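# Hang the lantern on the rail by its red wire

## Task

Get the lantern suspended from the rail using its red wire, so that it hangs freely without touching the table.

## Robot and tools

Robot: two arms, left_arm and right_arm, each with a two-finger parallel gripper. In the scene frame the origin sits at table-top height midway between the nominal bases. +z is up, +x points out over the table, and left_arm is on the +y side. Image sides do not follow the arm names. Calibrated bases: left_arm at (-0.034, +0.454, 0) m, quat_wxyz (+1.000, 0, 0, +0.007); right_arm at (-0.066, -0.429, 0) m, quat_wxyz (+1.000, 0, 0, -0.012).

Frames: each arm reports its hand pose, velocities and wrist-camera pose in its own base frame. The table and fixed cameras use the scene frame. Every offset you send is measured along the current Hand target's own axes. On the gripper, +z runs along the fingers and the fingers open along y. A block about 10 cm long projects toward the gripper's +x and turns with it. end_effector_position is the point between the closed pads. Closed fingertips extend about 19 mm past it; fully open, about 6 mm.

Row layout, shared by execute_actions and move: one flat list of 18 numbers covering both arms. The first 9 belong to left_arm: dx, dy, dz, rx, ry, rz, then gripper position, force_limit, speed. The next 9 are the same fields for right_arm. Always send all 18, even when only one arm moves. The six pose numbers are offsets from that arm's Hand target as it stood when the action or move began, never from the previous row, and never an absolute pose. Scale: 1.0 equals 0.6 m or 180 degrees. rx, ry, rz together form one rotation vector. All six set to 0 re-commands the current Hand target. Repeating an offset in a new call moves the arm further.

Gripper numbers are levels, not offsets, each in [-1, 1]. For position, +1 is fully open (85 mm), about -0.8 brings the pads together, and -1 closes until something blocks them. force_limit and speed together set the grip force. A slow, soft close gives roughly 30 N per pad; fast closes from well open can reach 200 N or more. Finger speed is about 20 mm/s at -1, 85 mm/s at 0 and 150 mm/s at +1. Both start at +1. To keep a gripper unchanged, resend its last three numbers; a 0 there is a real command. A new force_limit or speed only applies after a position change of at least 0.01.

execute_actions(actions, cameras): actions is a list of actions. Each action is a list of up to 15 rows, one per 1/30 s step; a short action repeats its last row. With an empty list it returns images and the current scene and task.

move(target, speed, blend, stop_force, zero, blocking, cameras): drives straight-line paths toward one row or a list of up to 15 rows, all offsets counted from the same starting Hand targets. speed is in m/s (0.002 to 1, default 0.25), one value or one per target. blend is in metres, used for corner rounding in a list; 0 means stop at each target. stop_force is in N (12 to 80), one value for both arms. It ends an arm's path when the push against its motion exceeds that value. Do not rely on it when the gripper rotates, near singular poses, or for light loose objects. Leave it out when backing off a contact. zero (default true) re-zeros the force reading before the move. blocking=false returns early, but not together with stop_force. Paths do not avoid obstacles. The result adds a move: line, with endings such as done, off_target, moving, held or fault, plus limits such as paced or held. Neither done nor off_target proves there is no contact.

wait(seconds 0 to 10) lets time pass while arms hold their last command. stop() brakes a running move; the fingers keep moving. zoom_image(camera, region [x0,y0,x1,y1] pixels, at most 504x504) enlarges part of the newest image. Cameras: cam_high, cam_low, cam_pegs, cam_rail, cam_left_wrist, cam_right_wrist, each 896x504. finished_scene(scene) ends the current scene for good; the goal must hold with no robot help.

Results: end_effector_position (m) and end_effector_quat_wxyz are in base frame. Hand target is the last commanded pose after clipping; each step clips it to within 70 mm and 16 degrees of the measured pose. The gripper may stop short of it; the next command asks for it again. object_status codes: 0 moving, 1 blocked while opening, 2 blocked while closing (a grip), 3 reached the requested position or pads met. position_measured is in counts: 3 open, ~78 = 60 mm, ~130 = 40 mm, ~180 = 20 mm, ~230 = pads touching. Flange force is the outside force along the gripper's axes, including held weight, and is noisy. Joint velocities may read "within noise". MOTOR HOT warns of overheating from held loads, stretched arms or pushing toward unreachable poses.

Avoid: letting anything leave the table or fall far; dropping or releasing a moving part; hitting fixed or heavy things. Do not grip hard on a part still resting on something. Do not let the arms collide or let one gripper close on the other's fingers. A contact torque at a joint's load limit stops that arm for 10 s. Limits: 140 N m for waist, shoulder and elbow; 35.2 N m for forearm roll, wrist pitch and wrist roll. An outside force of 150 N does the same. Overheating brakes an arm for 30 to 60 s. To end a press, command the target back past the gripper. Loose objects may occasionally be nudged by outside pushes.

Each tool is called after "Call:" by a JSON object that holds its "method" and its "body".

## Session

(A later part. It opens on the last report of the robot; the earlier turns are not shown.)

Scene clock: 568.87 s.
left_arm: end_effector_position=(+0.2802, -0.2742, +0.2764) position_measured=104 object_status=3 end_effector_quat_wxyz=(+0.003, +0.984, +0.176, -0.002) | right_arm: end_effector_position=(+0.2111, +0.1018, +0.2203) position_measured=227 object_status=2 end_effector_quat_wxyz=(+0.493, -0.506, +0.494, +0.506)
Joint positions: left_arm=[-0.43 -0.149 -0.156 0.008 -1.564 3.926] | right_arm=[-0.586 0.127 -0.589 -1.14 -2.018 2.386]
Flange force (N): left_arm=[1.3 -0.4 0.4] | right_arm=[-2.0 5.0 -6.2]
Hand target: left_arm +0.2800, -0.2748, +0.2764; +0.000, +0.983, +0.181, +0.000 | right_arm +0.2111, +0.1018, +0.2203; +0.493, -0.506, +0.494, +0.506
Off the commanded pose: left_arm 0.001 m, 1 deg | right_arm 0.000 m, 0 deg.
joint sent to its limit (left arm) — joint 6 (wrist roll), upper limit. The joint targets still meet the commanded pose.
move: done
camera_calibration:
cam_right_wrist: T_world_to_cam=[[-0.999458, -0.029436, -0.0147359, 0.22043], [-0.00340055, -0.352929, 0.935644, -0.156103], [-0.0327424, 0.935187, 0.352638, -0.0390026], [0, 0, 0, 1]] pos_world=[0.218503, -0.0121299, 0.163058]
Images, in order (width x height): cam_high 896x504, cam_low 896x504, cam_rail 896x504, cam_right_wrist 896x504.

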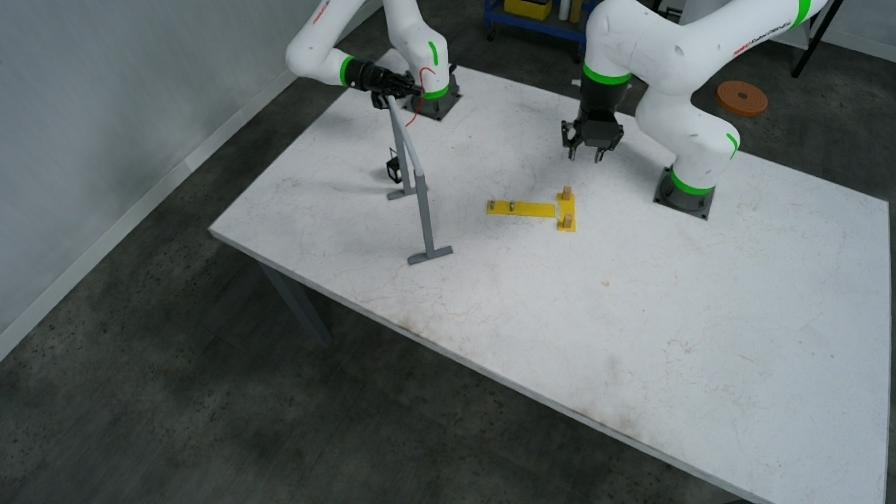

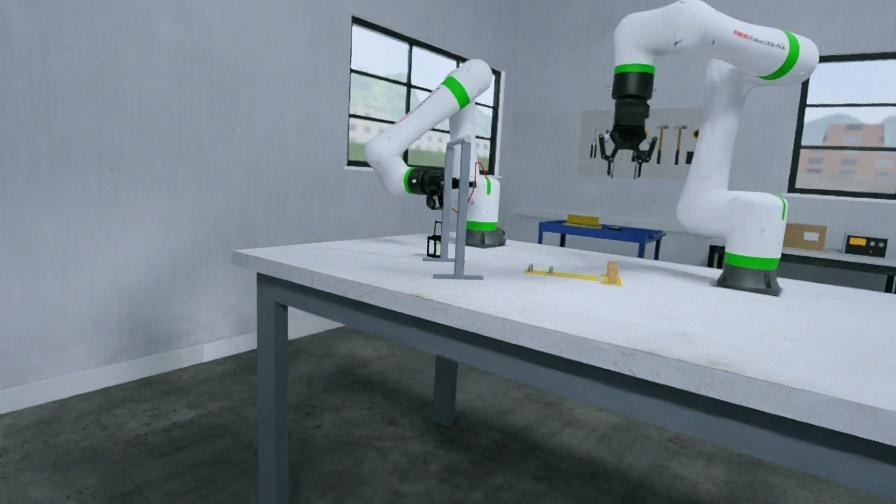

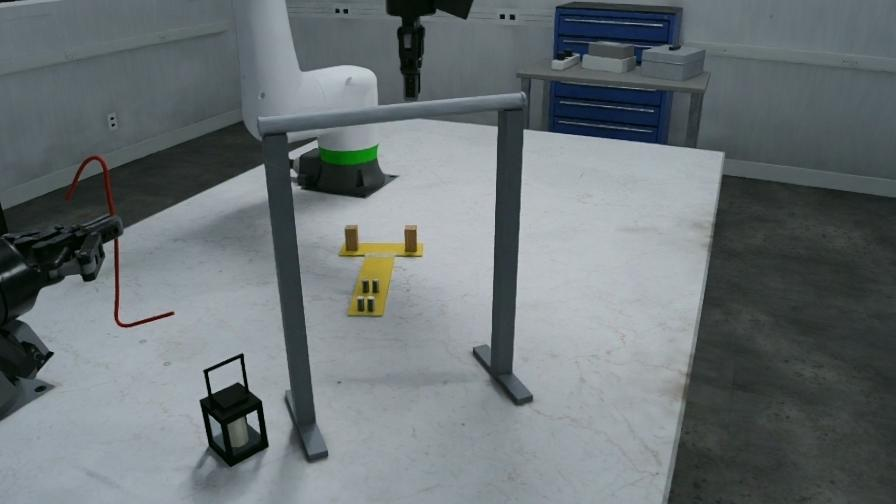

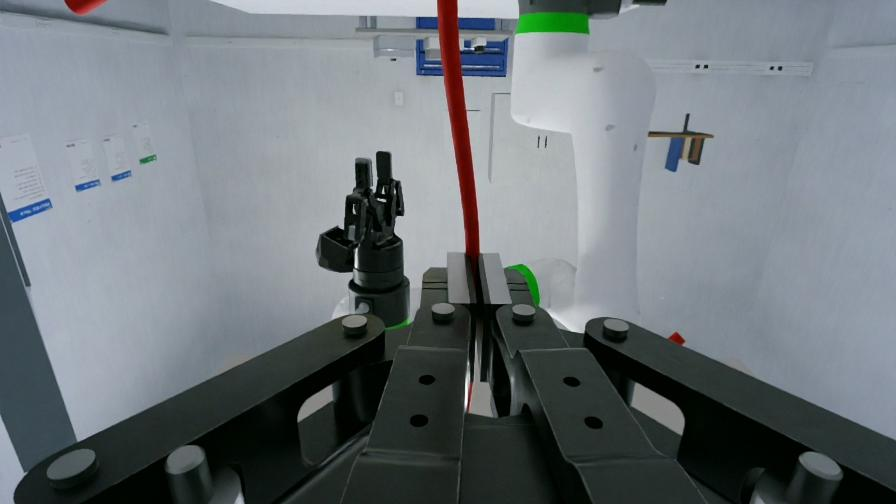

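Call:
{"method": "move", "body": {"target": [0,0,0,0,0,0,0.2,0,0,0.125,0,0,0,0,0,-1,0.6,-1], "speed": 0.08, "cameras": ["cam_high","cam_rail","cam_low"]}}

Call:
{"method": "zoom_image", "body": {"camera": "cam_rail", "region": [70, 290, 340, 490]}}

Call:
{"method": "zoom_image", "body": {"camera": "cam_low", "region": [380, 160, 500, 280]}}

Call:
{"method": "zoom_image", "body": {"camera": "cam_high", "region": [340, 60, 480, 200]}}

Scene clock: 573.97 s.
left_arm: end_effector_position=(+0.2802, -0.2742, +0.2764) position_measured=104 object_status=3 end_effector_quat_wxyz=(+0.003, +0.984, +0.176, -0.002) | right_arm: end_effector_position=(+0.2110, +0.1018, +0.1453) position_measured=227 object_status=2 end_effector_quat_wxyz=(+0.493, -0.506, +0.494, +0.506)
Joint positions: left_arm=[-0.43 -0.149 -0.156 0.008 -1.564 3.926] | right_arm=[-0.558 0.379 -0.599 -1.069 -1.883 2.63]
Flange force (N): left_arm=[1.4 -1.6 0.8] | right_arm=[-2.7 4.7 -6.5]
Hand target: left_arm +0.2800, -0.2748, +0.2764; +0.000, +0.983, +0.181, +0.000 | right_arm +0.2110, +0.1018, +0.1453; +0.493, -0.506, +0.494, +0.506
Off the commanded pose: left_arm 0.001 m, 1 deg | right_arm 0.000 m, 0 deg.
joint sent to its limit (left arm) — joint 6 (wrist roll), upper limit. The joint targets still meet the commanded pose.
move: done
Images, in order (width x height): cam_high 896x504, cam_low 896x504, cam_rail 896x504.

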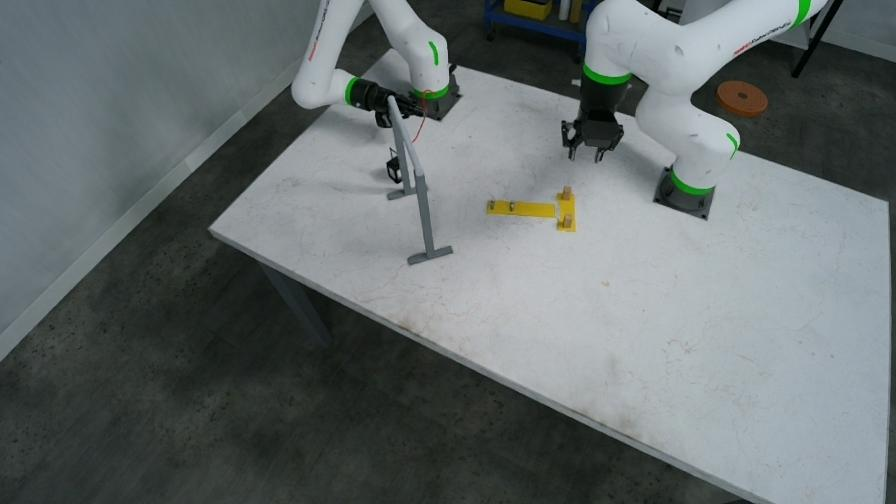

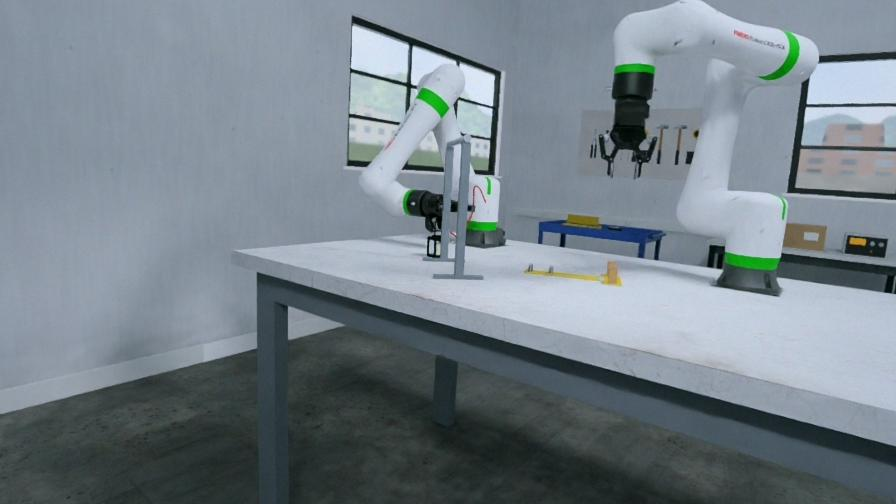

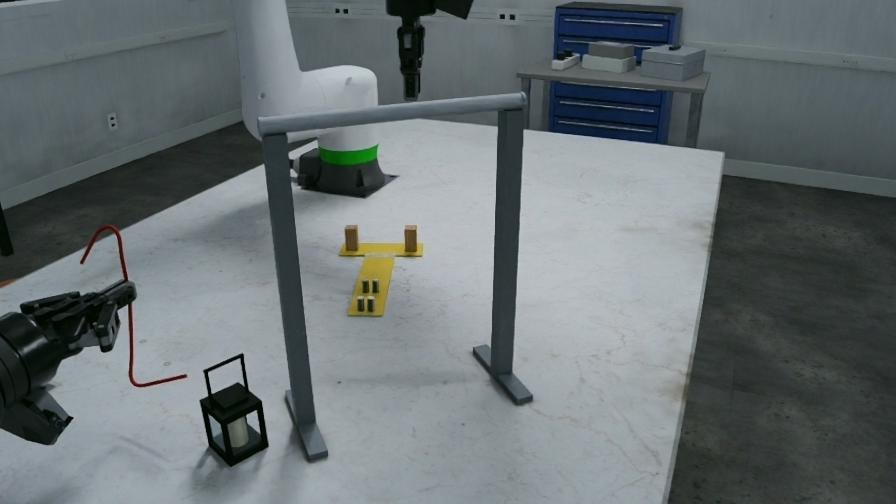

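Scaled by 1.867.

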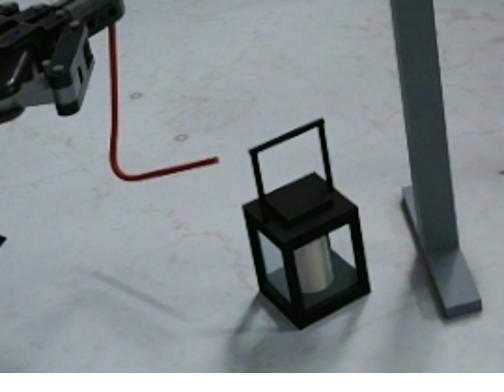

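Scaled by 4.200.

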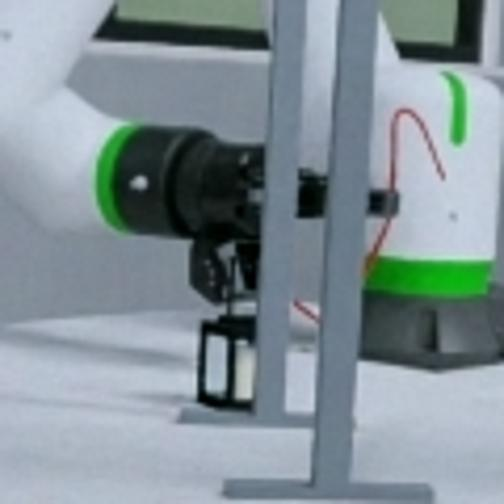

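Scaled by 3.600.

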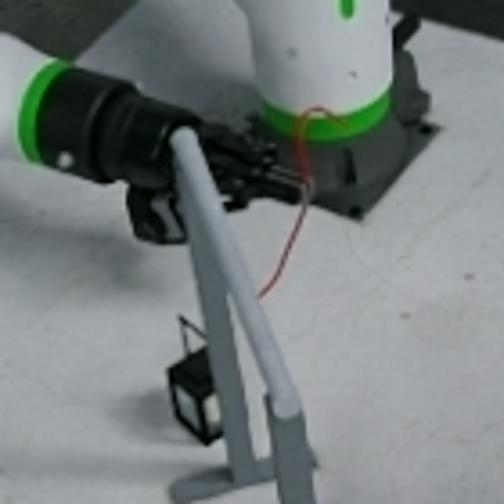

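Call:
{"method": "zoom_image", "body": {"camera": "cam_low", "region": [415, 205, 475, 265]}}

Call:
{"method": "zoom_image", "body": {"camera": "cam_rail", "region": [110, 340, 290, 480]}}

Call:
{"method": "zoom_image", "body": {"camera": "cam_high", "region": [375, 80, 435, 200]}}

Scaled by 8.400.

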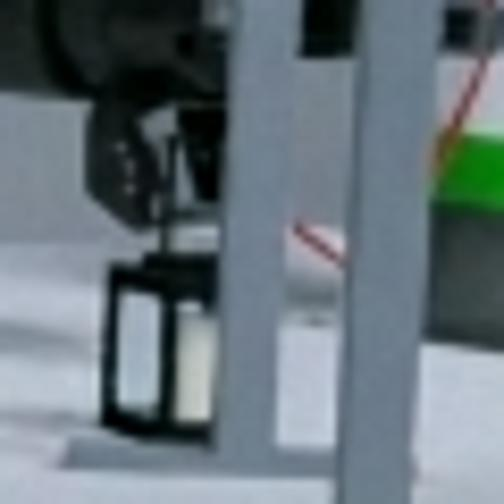

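Scaled by 2.800.

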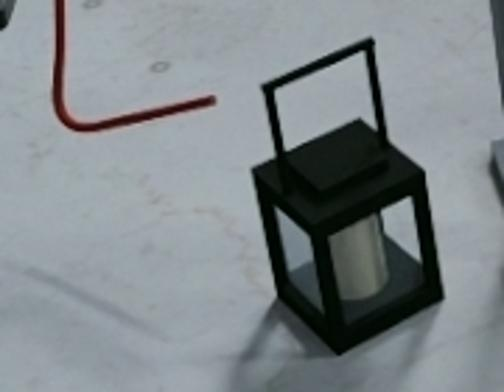

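Scaled by 4.200.

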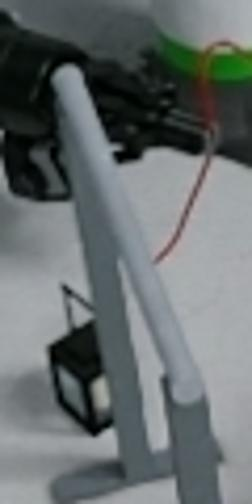

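Call:
{"method": "move", "body": {"target": [0,0,0,0,0,0,0.2,0,0,-0.0228,-0.0733,-0.0133,0,0,0,-1,0.6,-1], "speed": 0.05, "cameras": ["cam_high","cam_rail","cam_low"]}}

Call:
{"method": "zoom_image", "body": {"camera": "cam_rail", "region": [150, 330, 290, 480]}}

Call:
{"method": "zoom_image", "body": {"camera": "cam_low", "region": [415, 205, 475, 265]}}

Call:
{"method": "zoom_image", "body": {"camera": "cam_high", "region": [375, 90, 435, 200]}}

Scene clock: 611.40 s.
left_arm: end_effector_position=(+0.2802, -0.2742, +0.2764) position_measured=104 object_status=3 end_effector_quat_wxyz=(+0.003, +0.984, +0.176, -0.002) | right_arm: end_effector_position=(+0.2552, +0.0949, +0.1590) position_measured=227 object_status=2 end_effector_quat_wxyz=(+0.493, -0.506, +0.494, +0.506)
Joint positions: left_arm=[-0.43 -0.149 -0.156 0.008 -1.564 3.926] | right_arm=[-0.526 0.383 -0.497 -1.128 -1.911 2.528]
Flange force (N): left_arm=[1.3 -0.9 0.7] | right_arm=[-2.4 4.6 -5.5]
Hand target: left_arm +0.2800, -0.2748, +0.2764; +0.000, +0.983, +0.181, +0.000 | right_arm +0.2552, +0.0949, +0.1590; +0.493, -0.506, +0.494, +0.506
Off the commanded pose: left_arm 0.001 m, 1 deg | right_arm 0.000 m, 0 deg.
joint sent to its limit (left arm) — joint 6 (wrist roll), upper limit. The joint targets still meet the commanded pose.
move: done
Images, in order (width x height): cam_high 896x504, cam_low 896x504, cam_rail 896x504.

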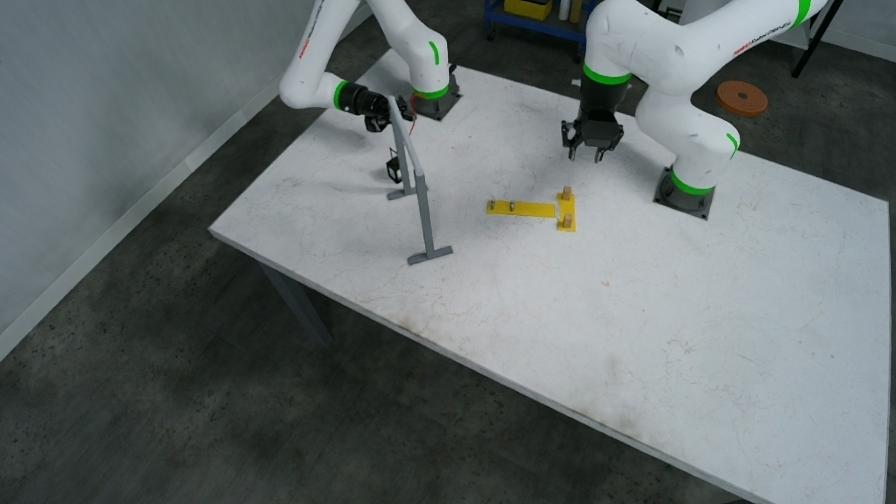

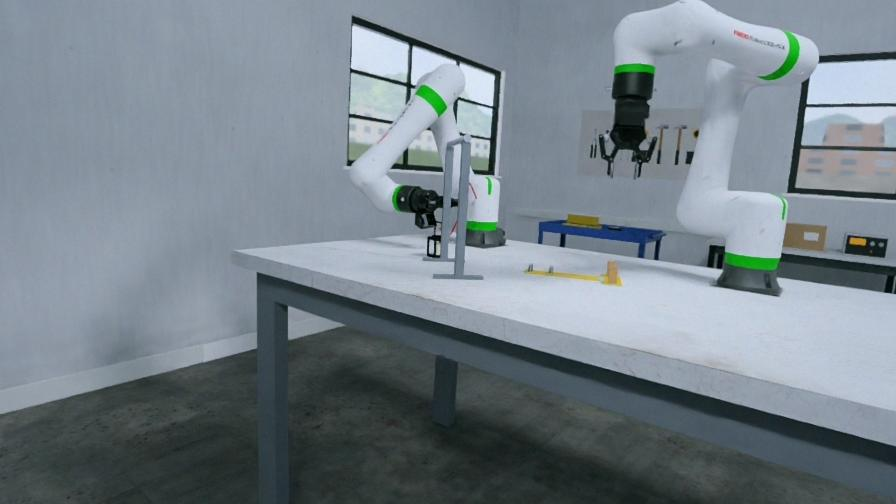

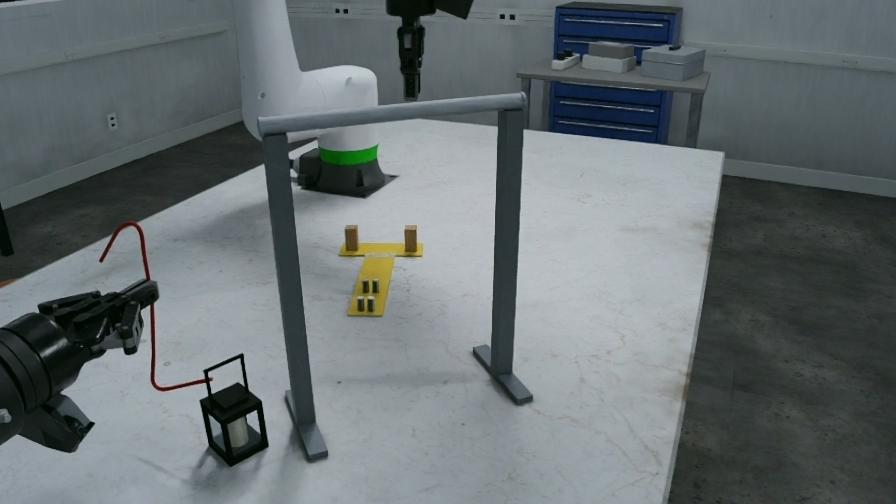

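Scaled by 3.360.

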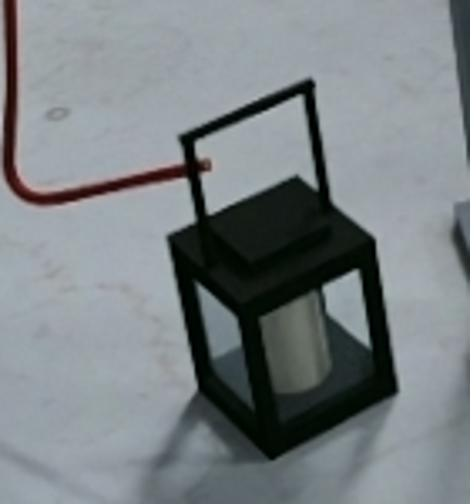

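Scaled by 8.400.

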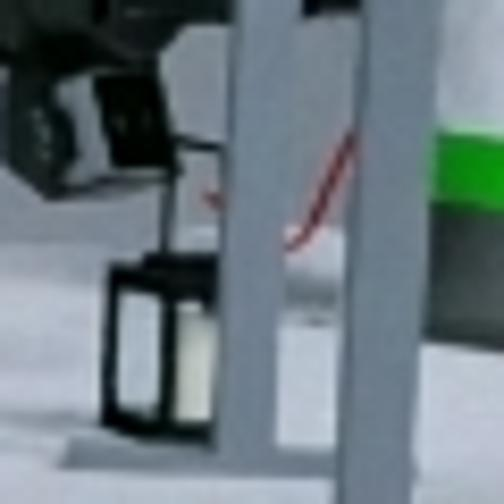

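Scaled by 4.582.

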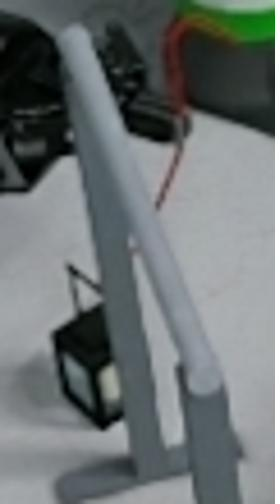

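Call:
{"method": "move", "body": {"target": [0,0,0,0,0,0,0.2,0,0,-0.0173,-0.0558,0.0127,0,0,0,-1,0.6,-1], "speed": 0.05, "cameras": ["cam_high","cam_rail","cam_low"]}}

Call:
{"method": "zoom_image", "body": {"camera": "cam_rail", "region": [150, 330, 290, 480]}}

Call:
{"method": "zoom_image", "body": {"camera": "cam_low", "region": [415, 205, 475, 265]}}

Scene clock: 632.13 s.
left_arm: end_effector_position=(+0.2802, -0.2742, +0.2764) position_measured=104 object_status=3 end_effector_quat_wxyz=(+0.003, +0.984, +0.176, -0.002) | right_arm: end_effector_position=(+0.2885, +0.1034, +0.1694) position_measured=227 object_status=2 end_effector_quat_wxyz=(+0.493, -0.506, +0.494, +0.506)
Joint positions: left_arm=[-0.43 -0.149 -0.156 0.008 -1.564 3.926] | right_arm=[-0.479 0.382 -0.435 -1.188 -1.908 2.453]
Flange force (N): left_arm=[1.2 -1.2 1.2] | right_arm=[-3.0 4.5 -5.2]
Hand target: left_arm +0.2800, -0.2748, +0.2764; +0.000, +0.983, +0.181, +0.000 | right_arm +0.2885, +0.1034, +0.1693; +0.493, -0.506, +0.494, +0.506
Off the commanded pose: left_arm 0.001 m, 1 deg | right_arm 0.000 m, 0 deg.
joint sent to its limit (left arm) — joint 6 (wrist roll), upper limit. The joint targets still meet the commanded pose.
move: done
Images, in order (width x height): cam_high 896x504, cam_low 896x504, cam_rail 896x504.

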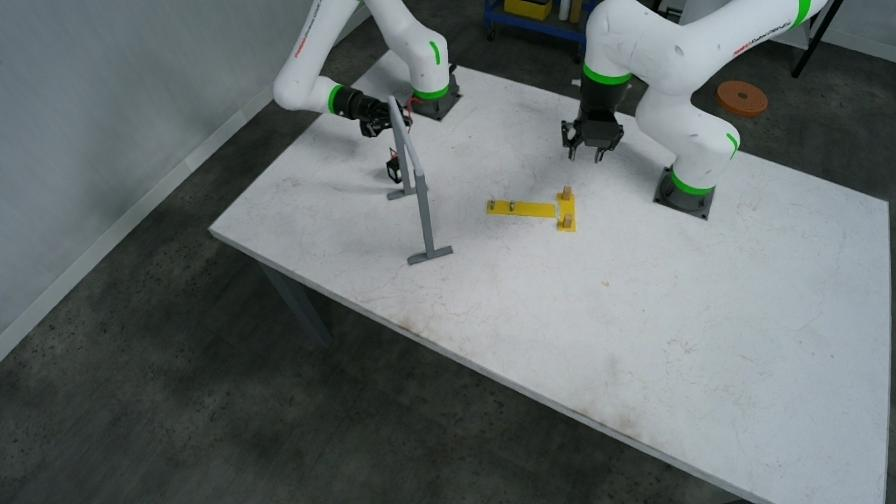

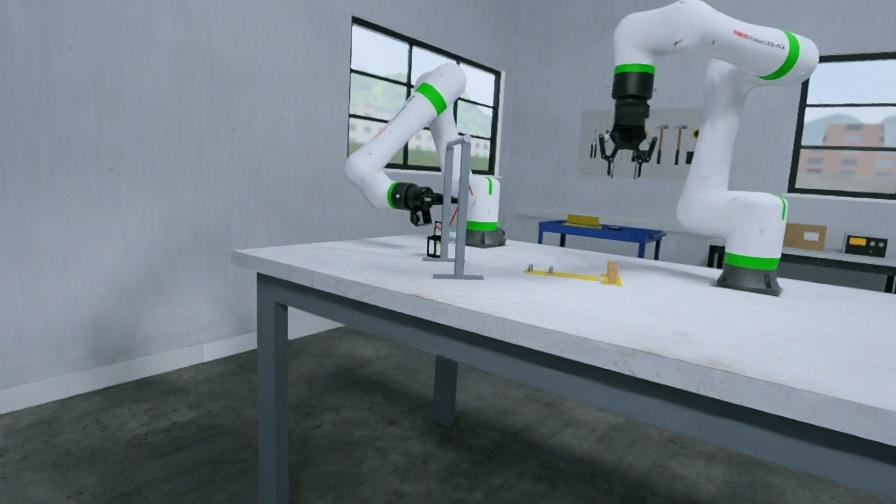

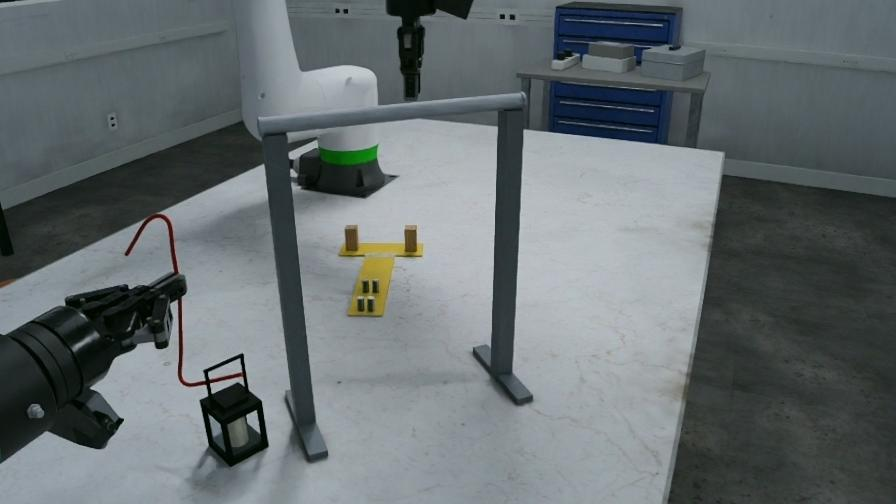

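Scaled by 3.360.

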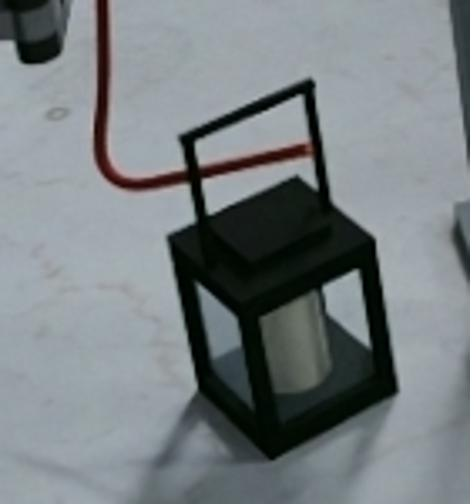

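Scaled by 8.400.

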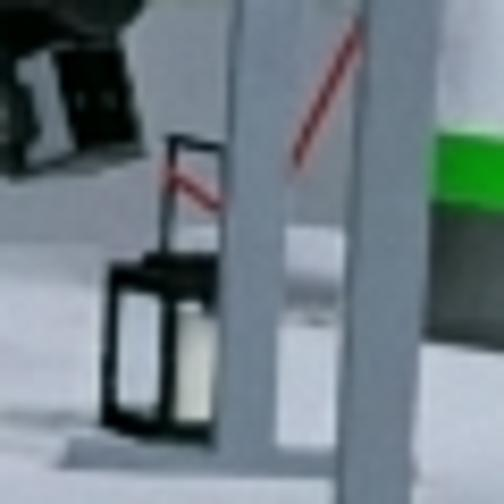

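Call:
{"method": "move", "body": {"target": [[0,0,0,0,0,0,0.2,0,0,-0.0145,-0.0465,0.0105,0,0,0,-1,0.6,-1],[0,0,0,0,0,0,0.2,0,0,-0.0845,-0.0465,0.0105,0,0,0,-1,0.6,-1]], "speed": [0.05,0.03], "cameras": ["cam_high","cam_rail","cam_low","cam_right_wrist"]}}

Call:
{"method": "zoom_image", "body": {"camera": "cam_rail", "region": [90, 180, 320, 480]}}

Call:
{"method": "zoom_image", "body": {"camera": "cam_low", "region": [400, 160, 500, 260]}}

Scene clock: 642.53 s.
left_arm: end_effector_position=(+0.2802, -0.2742, +0.2764) position_measured=104 object_status=3 end_effector_quat_wxyz=(+0.003, +0.984, +0.176, -0.002) | right_arm: end_effector_position=(+0.3163, +0.1104, +0.2200) position_measured=227 object_status=2 end_effector_quat_wxyz=(+0.493, -0.506, +0.494, +0.506)
Joint positions: left_arm=[-0.43 -0.149 -0.156 0.008 -1.564 3.926] | right_arm=[-0.454 0.279 -0.372 -1.265 -1.947 2.279]
Flange force (N): left_arm=[1.3 -1.4 0.8] | right_arm=[-0.6 3.4 -5.8]
Hand target: left_arm +0.2800, -0.2748, +0.2764; +0.000, +0.983, +0.181, +0.000 | right_arm +0.3163, +0.1104, +0.2200; +0.493, -0.506, +0.494, +0.506
Off the commanded pose: left_arm 0.001 m, 1 deg | right_arm 0.000 m, 0 deg.
joint sent to its limit (left arm) — joint 6 (wrist roll), upper limit. The joint targets still meet the commanded pose.
move: done
camera_calibration:
cam_right_wrist: T_world_to_cam=[[-0.999461, -0.0293413, -0.0146998, 0.325817], [-0.00339723, -0.353016, 0.935611, -0.152425], [-0.0326413, 0.935157, 0.352726, -0.0435423], [0, 0, 0, 1]] pos_world=[0.323703, -0.00352973, 0.162759]
Images, in order (width x height): cam_high 896x504, cam_low 896x504, cam_rail 896x504, cam_right_wrist 896x504.

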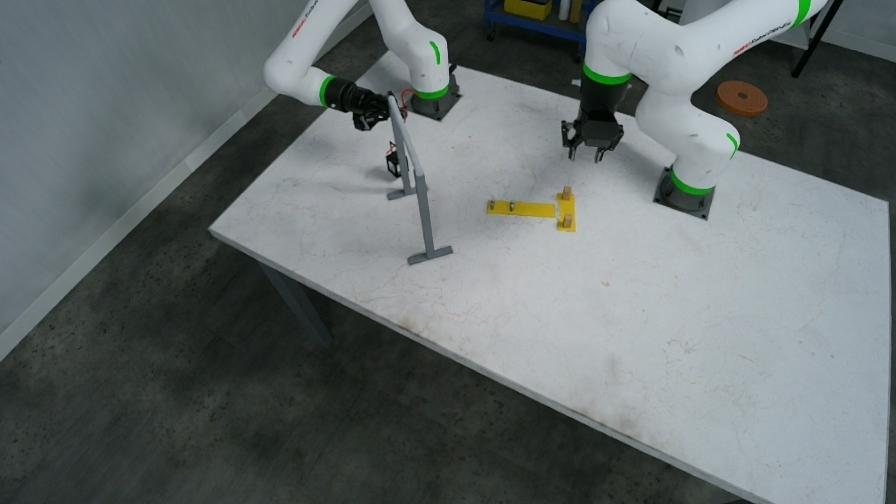

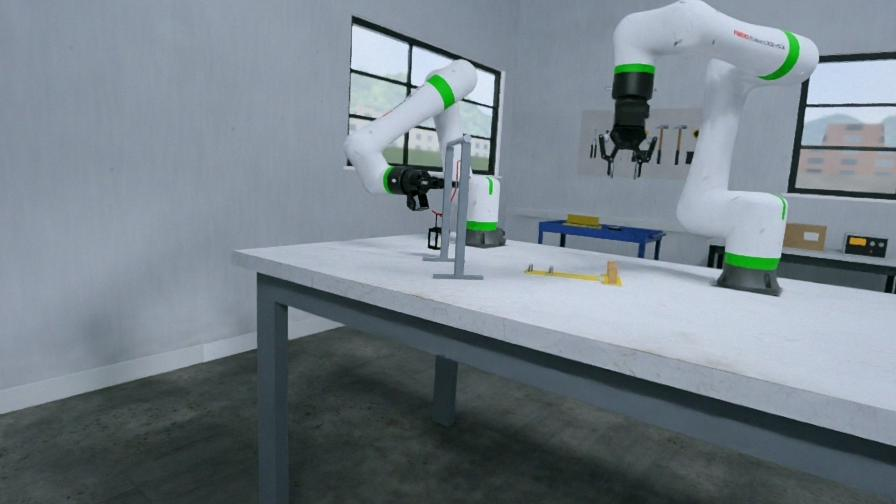

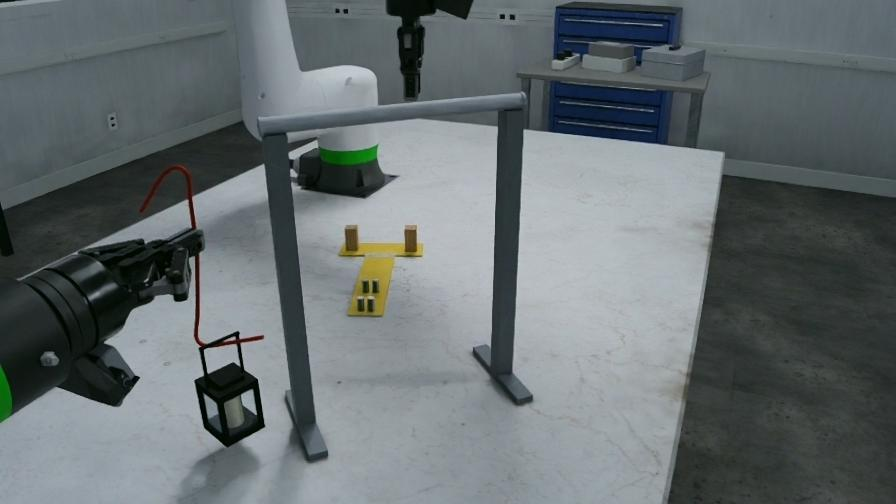

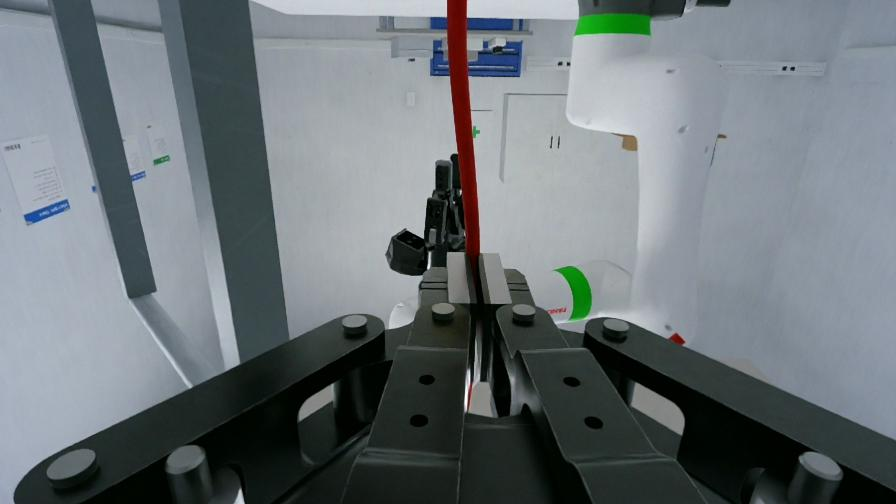

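Scaled by 1.680.

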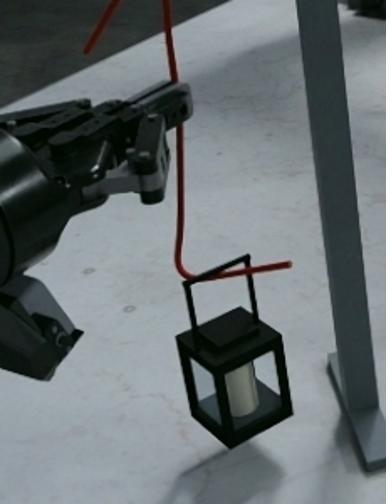

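Scaled by 5.040.

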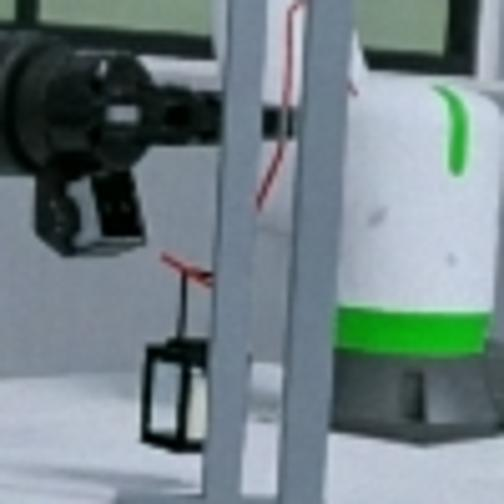

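Call:
{"method": "move", "body": {"target": [[0,0,0,0,0,0,0.2,0,0,-0.235,0,0,0,0,0,-1,0.6,-1],[0,0,0,0,0,0,0.2,0,0,-0.235,-0.2205,-0.089,0,-0.0889,0,-1,0.6,-1]], "speed": [0.1,0.08], "blend": [0.02,0], "cameras": ["cam_high","cam_rail","cam_low"]}}

Call:
{"method": "zoom_image", "body": {"camera": "cam_rail", "region": [100, 20, 400, 320]}}

Scene clock: 723.93 s.
left_arm: end_effector_position=(+0.2802, -0.2742, +0.2764) position_measured=104 object_status=3 end_effector_quat_wxyz=(+0.003, +0.984, +0.176, -0.002) | right_arm: end_effector_position=(+0.4500, +0.0605, +0.3610) position_measured=227 object_status=2 end_effector_quat_wxyz=(+0.557, -0.431, +0.420, +0.572)
Joint positions: left_arm=[-0.43 -0.149 -0.156 0.008 -1.564 3.926] | right_arm=[-0.504 0.423 0.032 -1.654 -2.157 1.861]
Flange force (N): left_arm=[1.3 -0.6 0.9] | right_arm=[-0.7 2.8 -4.3]
Hand target: left_arm +0.2800, -0.2748, +0.2764; +0.000, +0.983, +0.181, +0.000 | right_arm +0.4500, +0.0605, +0.3610; +0.557, -0.431, +0.420, +0.572
Off the commanded pose: left_arm 0.001 m, 1 deg | right_arm 0.000 m, 0 deg.
joint sent to its limit (left arm) — joint 6 (wrist roll), upper limit. The joint targets still meet the commanded pose.
move: done
Images, in order (width x height): cam_high 896x504, cam_low 896x504, cam_rail 896x504.

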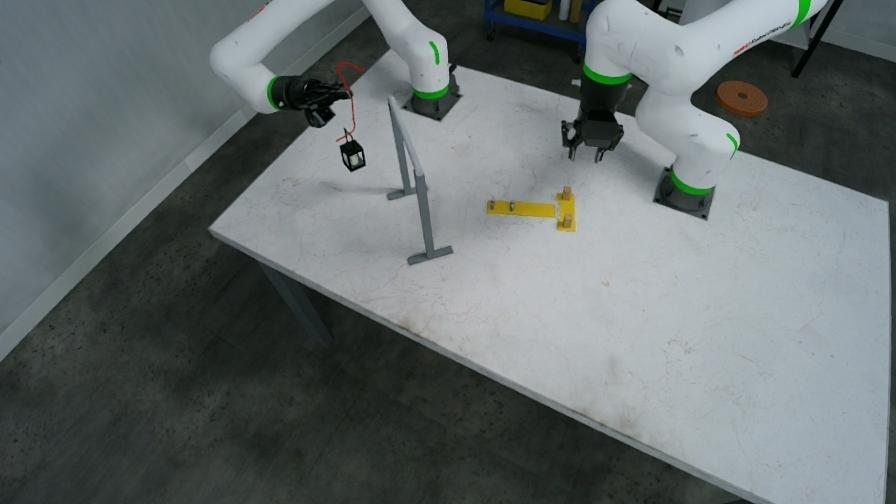

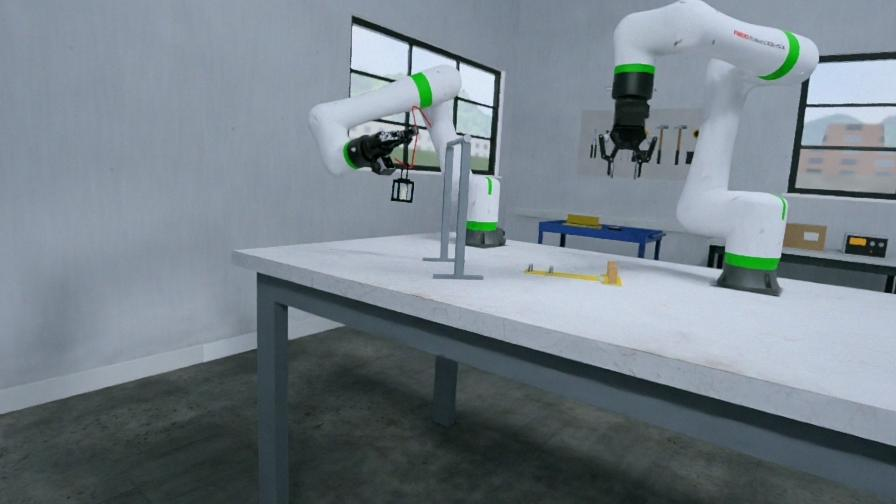

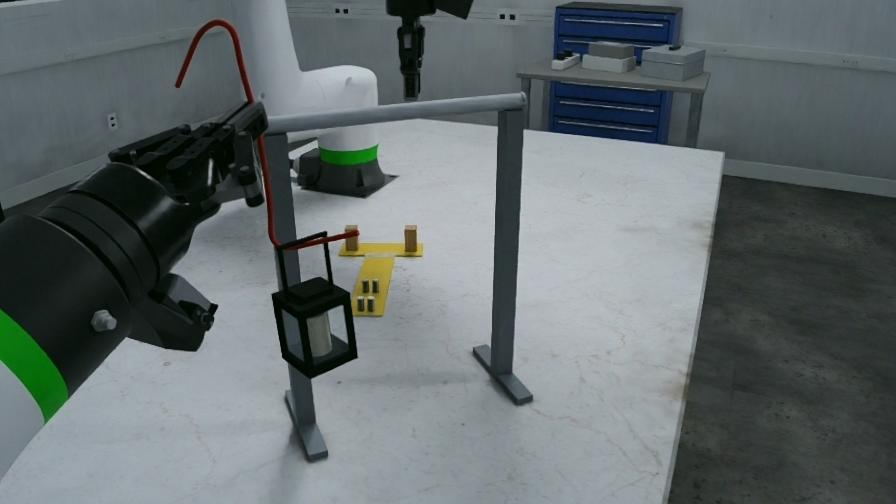

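Scaled by 1.680.

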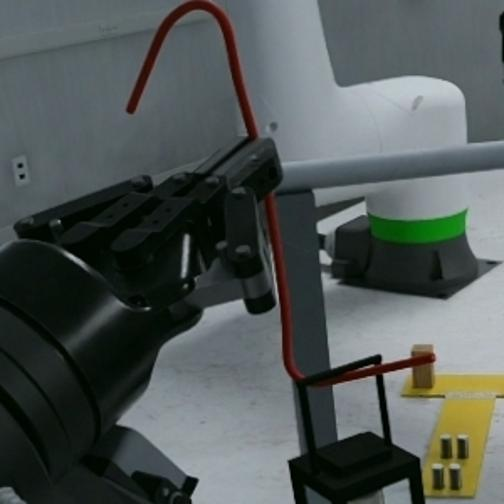

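Call:
{"method": "move", "body": {"target": [0,0,0,0,0,0,0.2,0,0,0.0847,-0.115,0.2953,0,0,0,-1,0.6,-1], "speed": 0.08, "cameras": ["cam_high","cam_rail","cam_low"]}}

Call:
{"method": "zoom_image", "body": {"camera": "cam_rail", "region": [230, 20, 530, 320]}}

Call:
{"method": "zoom_image", "body": {"camera": "cam_high", "region": [300, 60, 480, 240]}}

Call:
{"method": "zoom_image", "body": {"camera": "cam_low", "region": [380, 80, 500, 200]}}

Scene clock: 740.70 s.
left_arm: end_effector_position=(+0.2802, -0.2742, +0.2764) position_measured=104 object_status=3 end_effector_quat_wxyz=(+0.003, +0.984, +0.176, -0.002) | right_arm: end_effector_position=(+0.5142, +0.2465, +0.3609) position_measured=227 object_status=2 end_effector_quat_wxyz=(+0.557, -0.431, +0.420, +0.572)
Joint positions: left_arm=[-0.43 -0.149 -0.156 0.008 -1.564 3.926] | right_arm=[-0.152 0.44 0.05 -1.77 -1.835 1.908]
Flange force (N): left_arm=[1.5 -1.2 0.3] | right_arm=[-1.2 0.7 -5.0]
Hand target: left_arm +0.2800, -0.2748, +0.2764; +0.000, +0.983, +0.181, +0.000 | right_arm +0.5142, +0.2465, +0.3609; +0.557, -0.431, +0.420, +0.572
Off the commanded pose: left_arm 0.001 m, 1 deg | right_arm 0.000 m, 0 deg.
joint sent to its limit (left arm) — joint 6 (wrist roll), upper limit. The joint targets still meet the commanded pose.
move: done
Images, in order (width x height): cam_high 896x504, cam_low 896x504, cam_rail 896x504.

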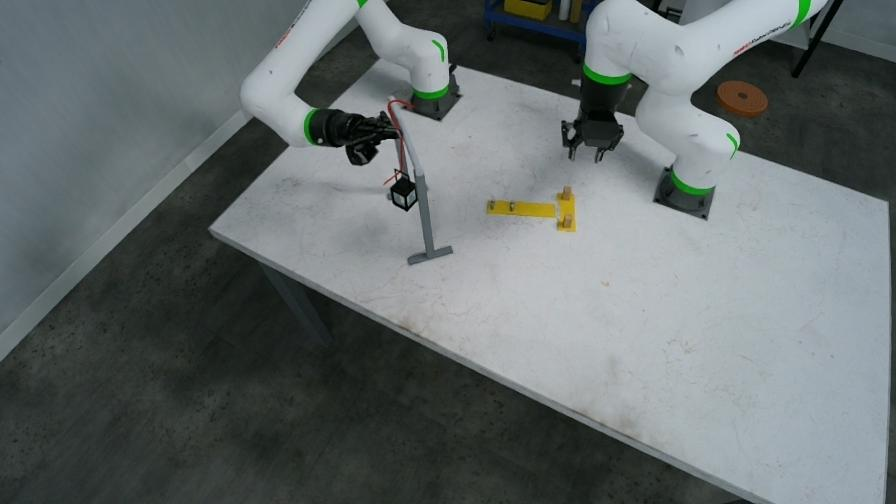

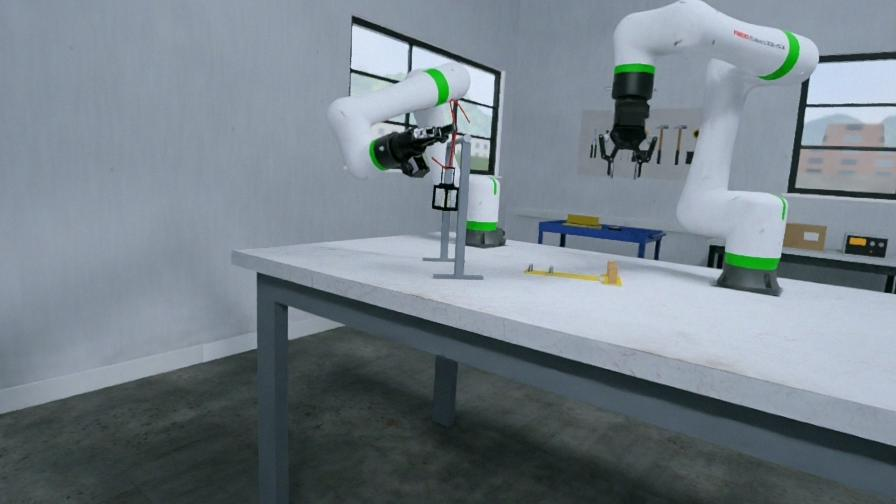

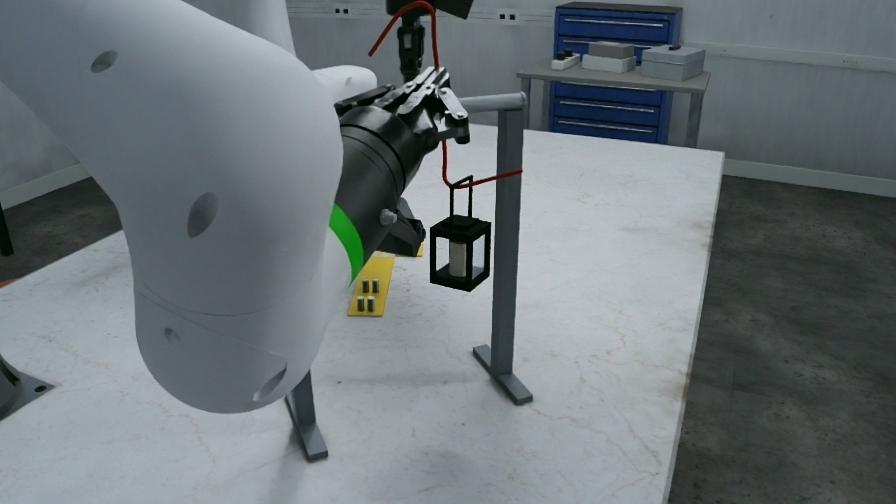

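Scaled by 1.680.

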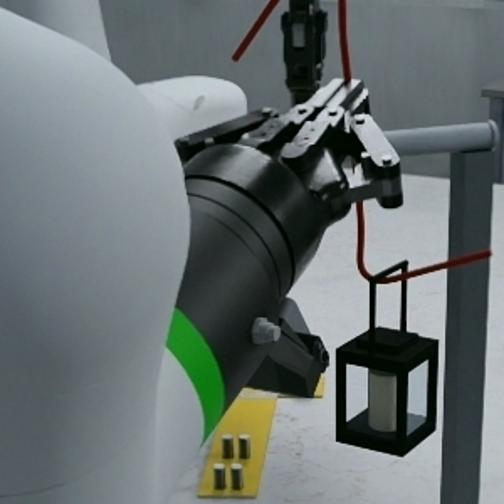

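Scaled by 2.800.

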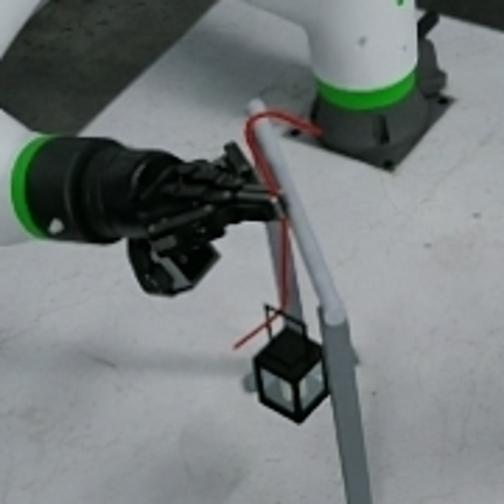

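Scaled by 4.200.

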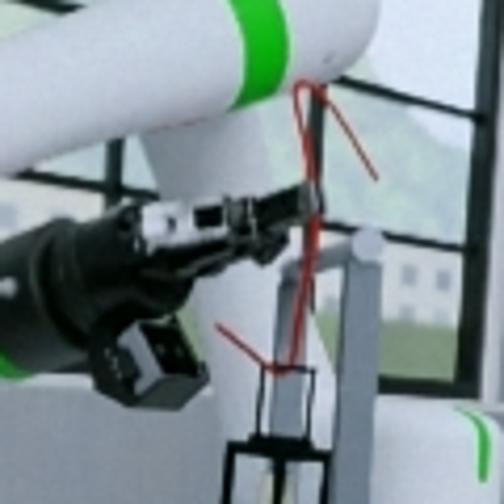

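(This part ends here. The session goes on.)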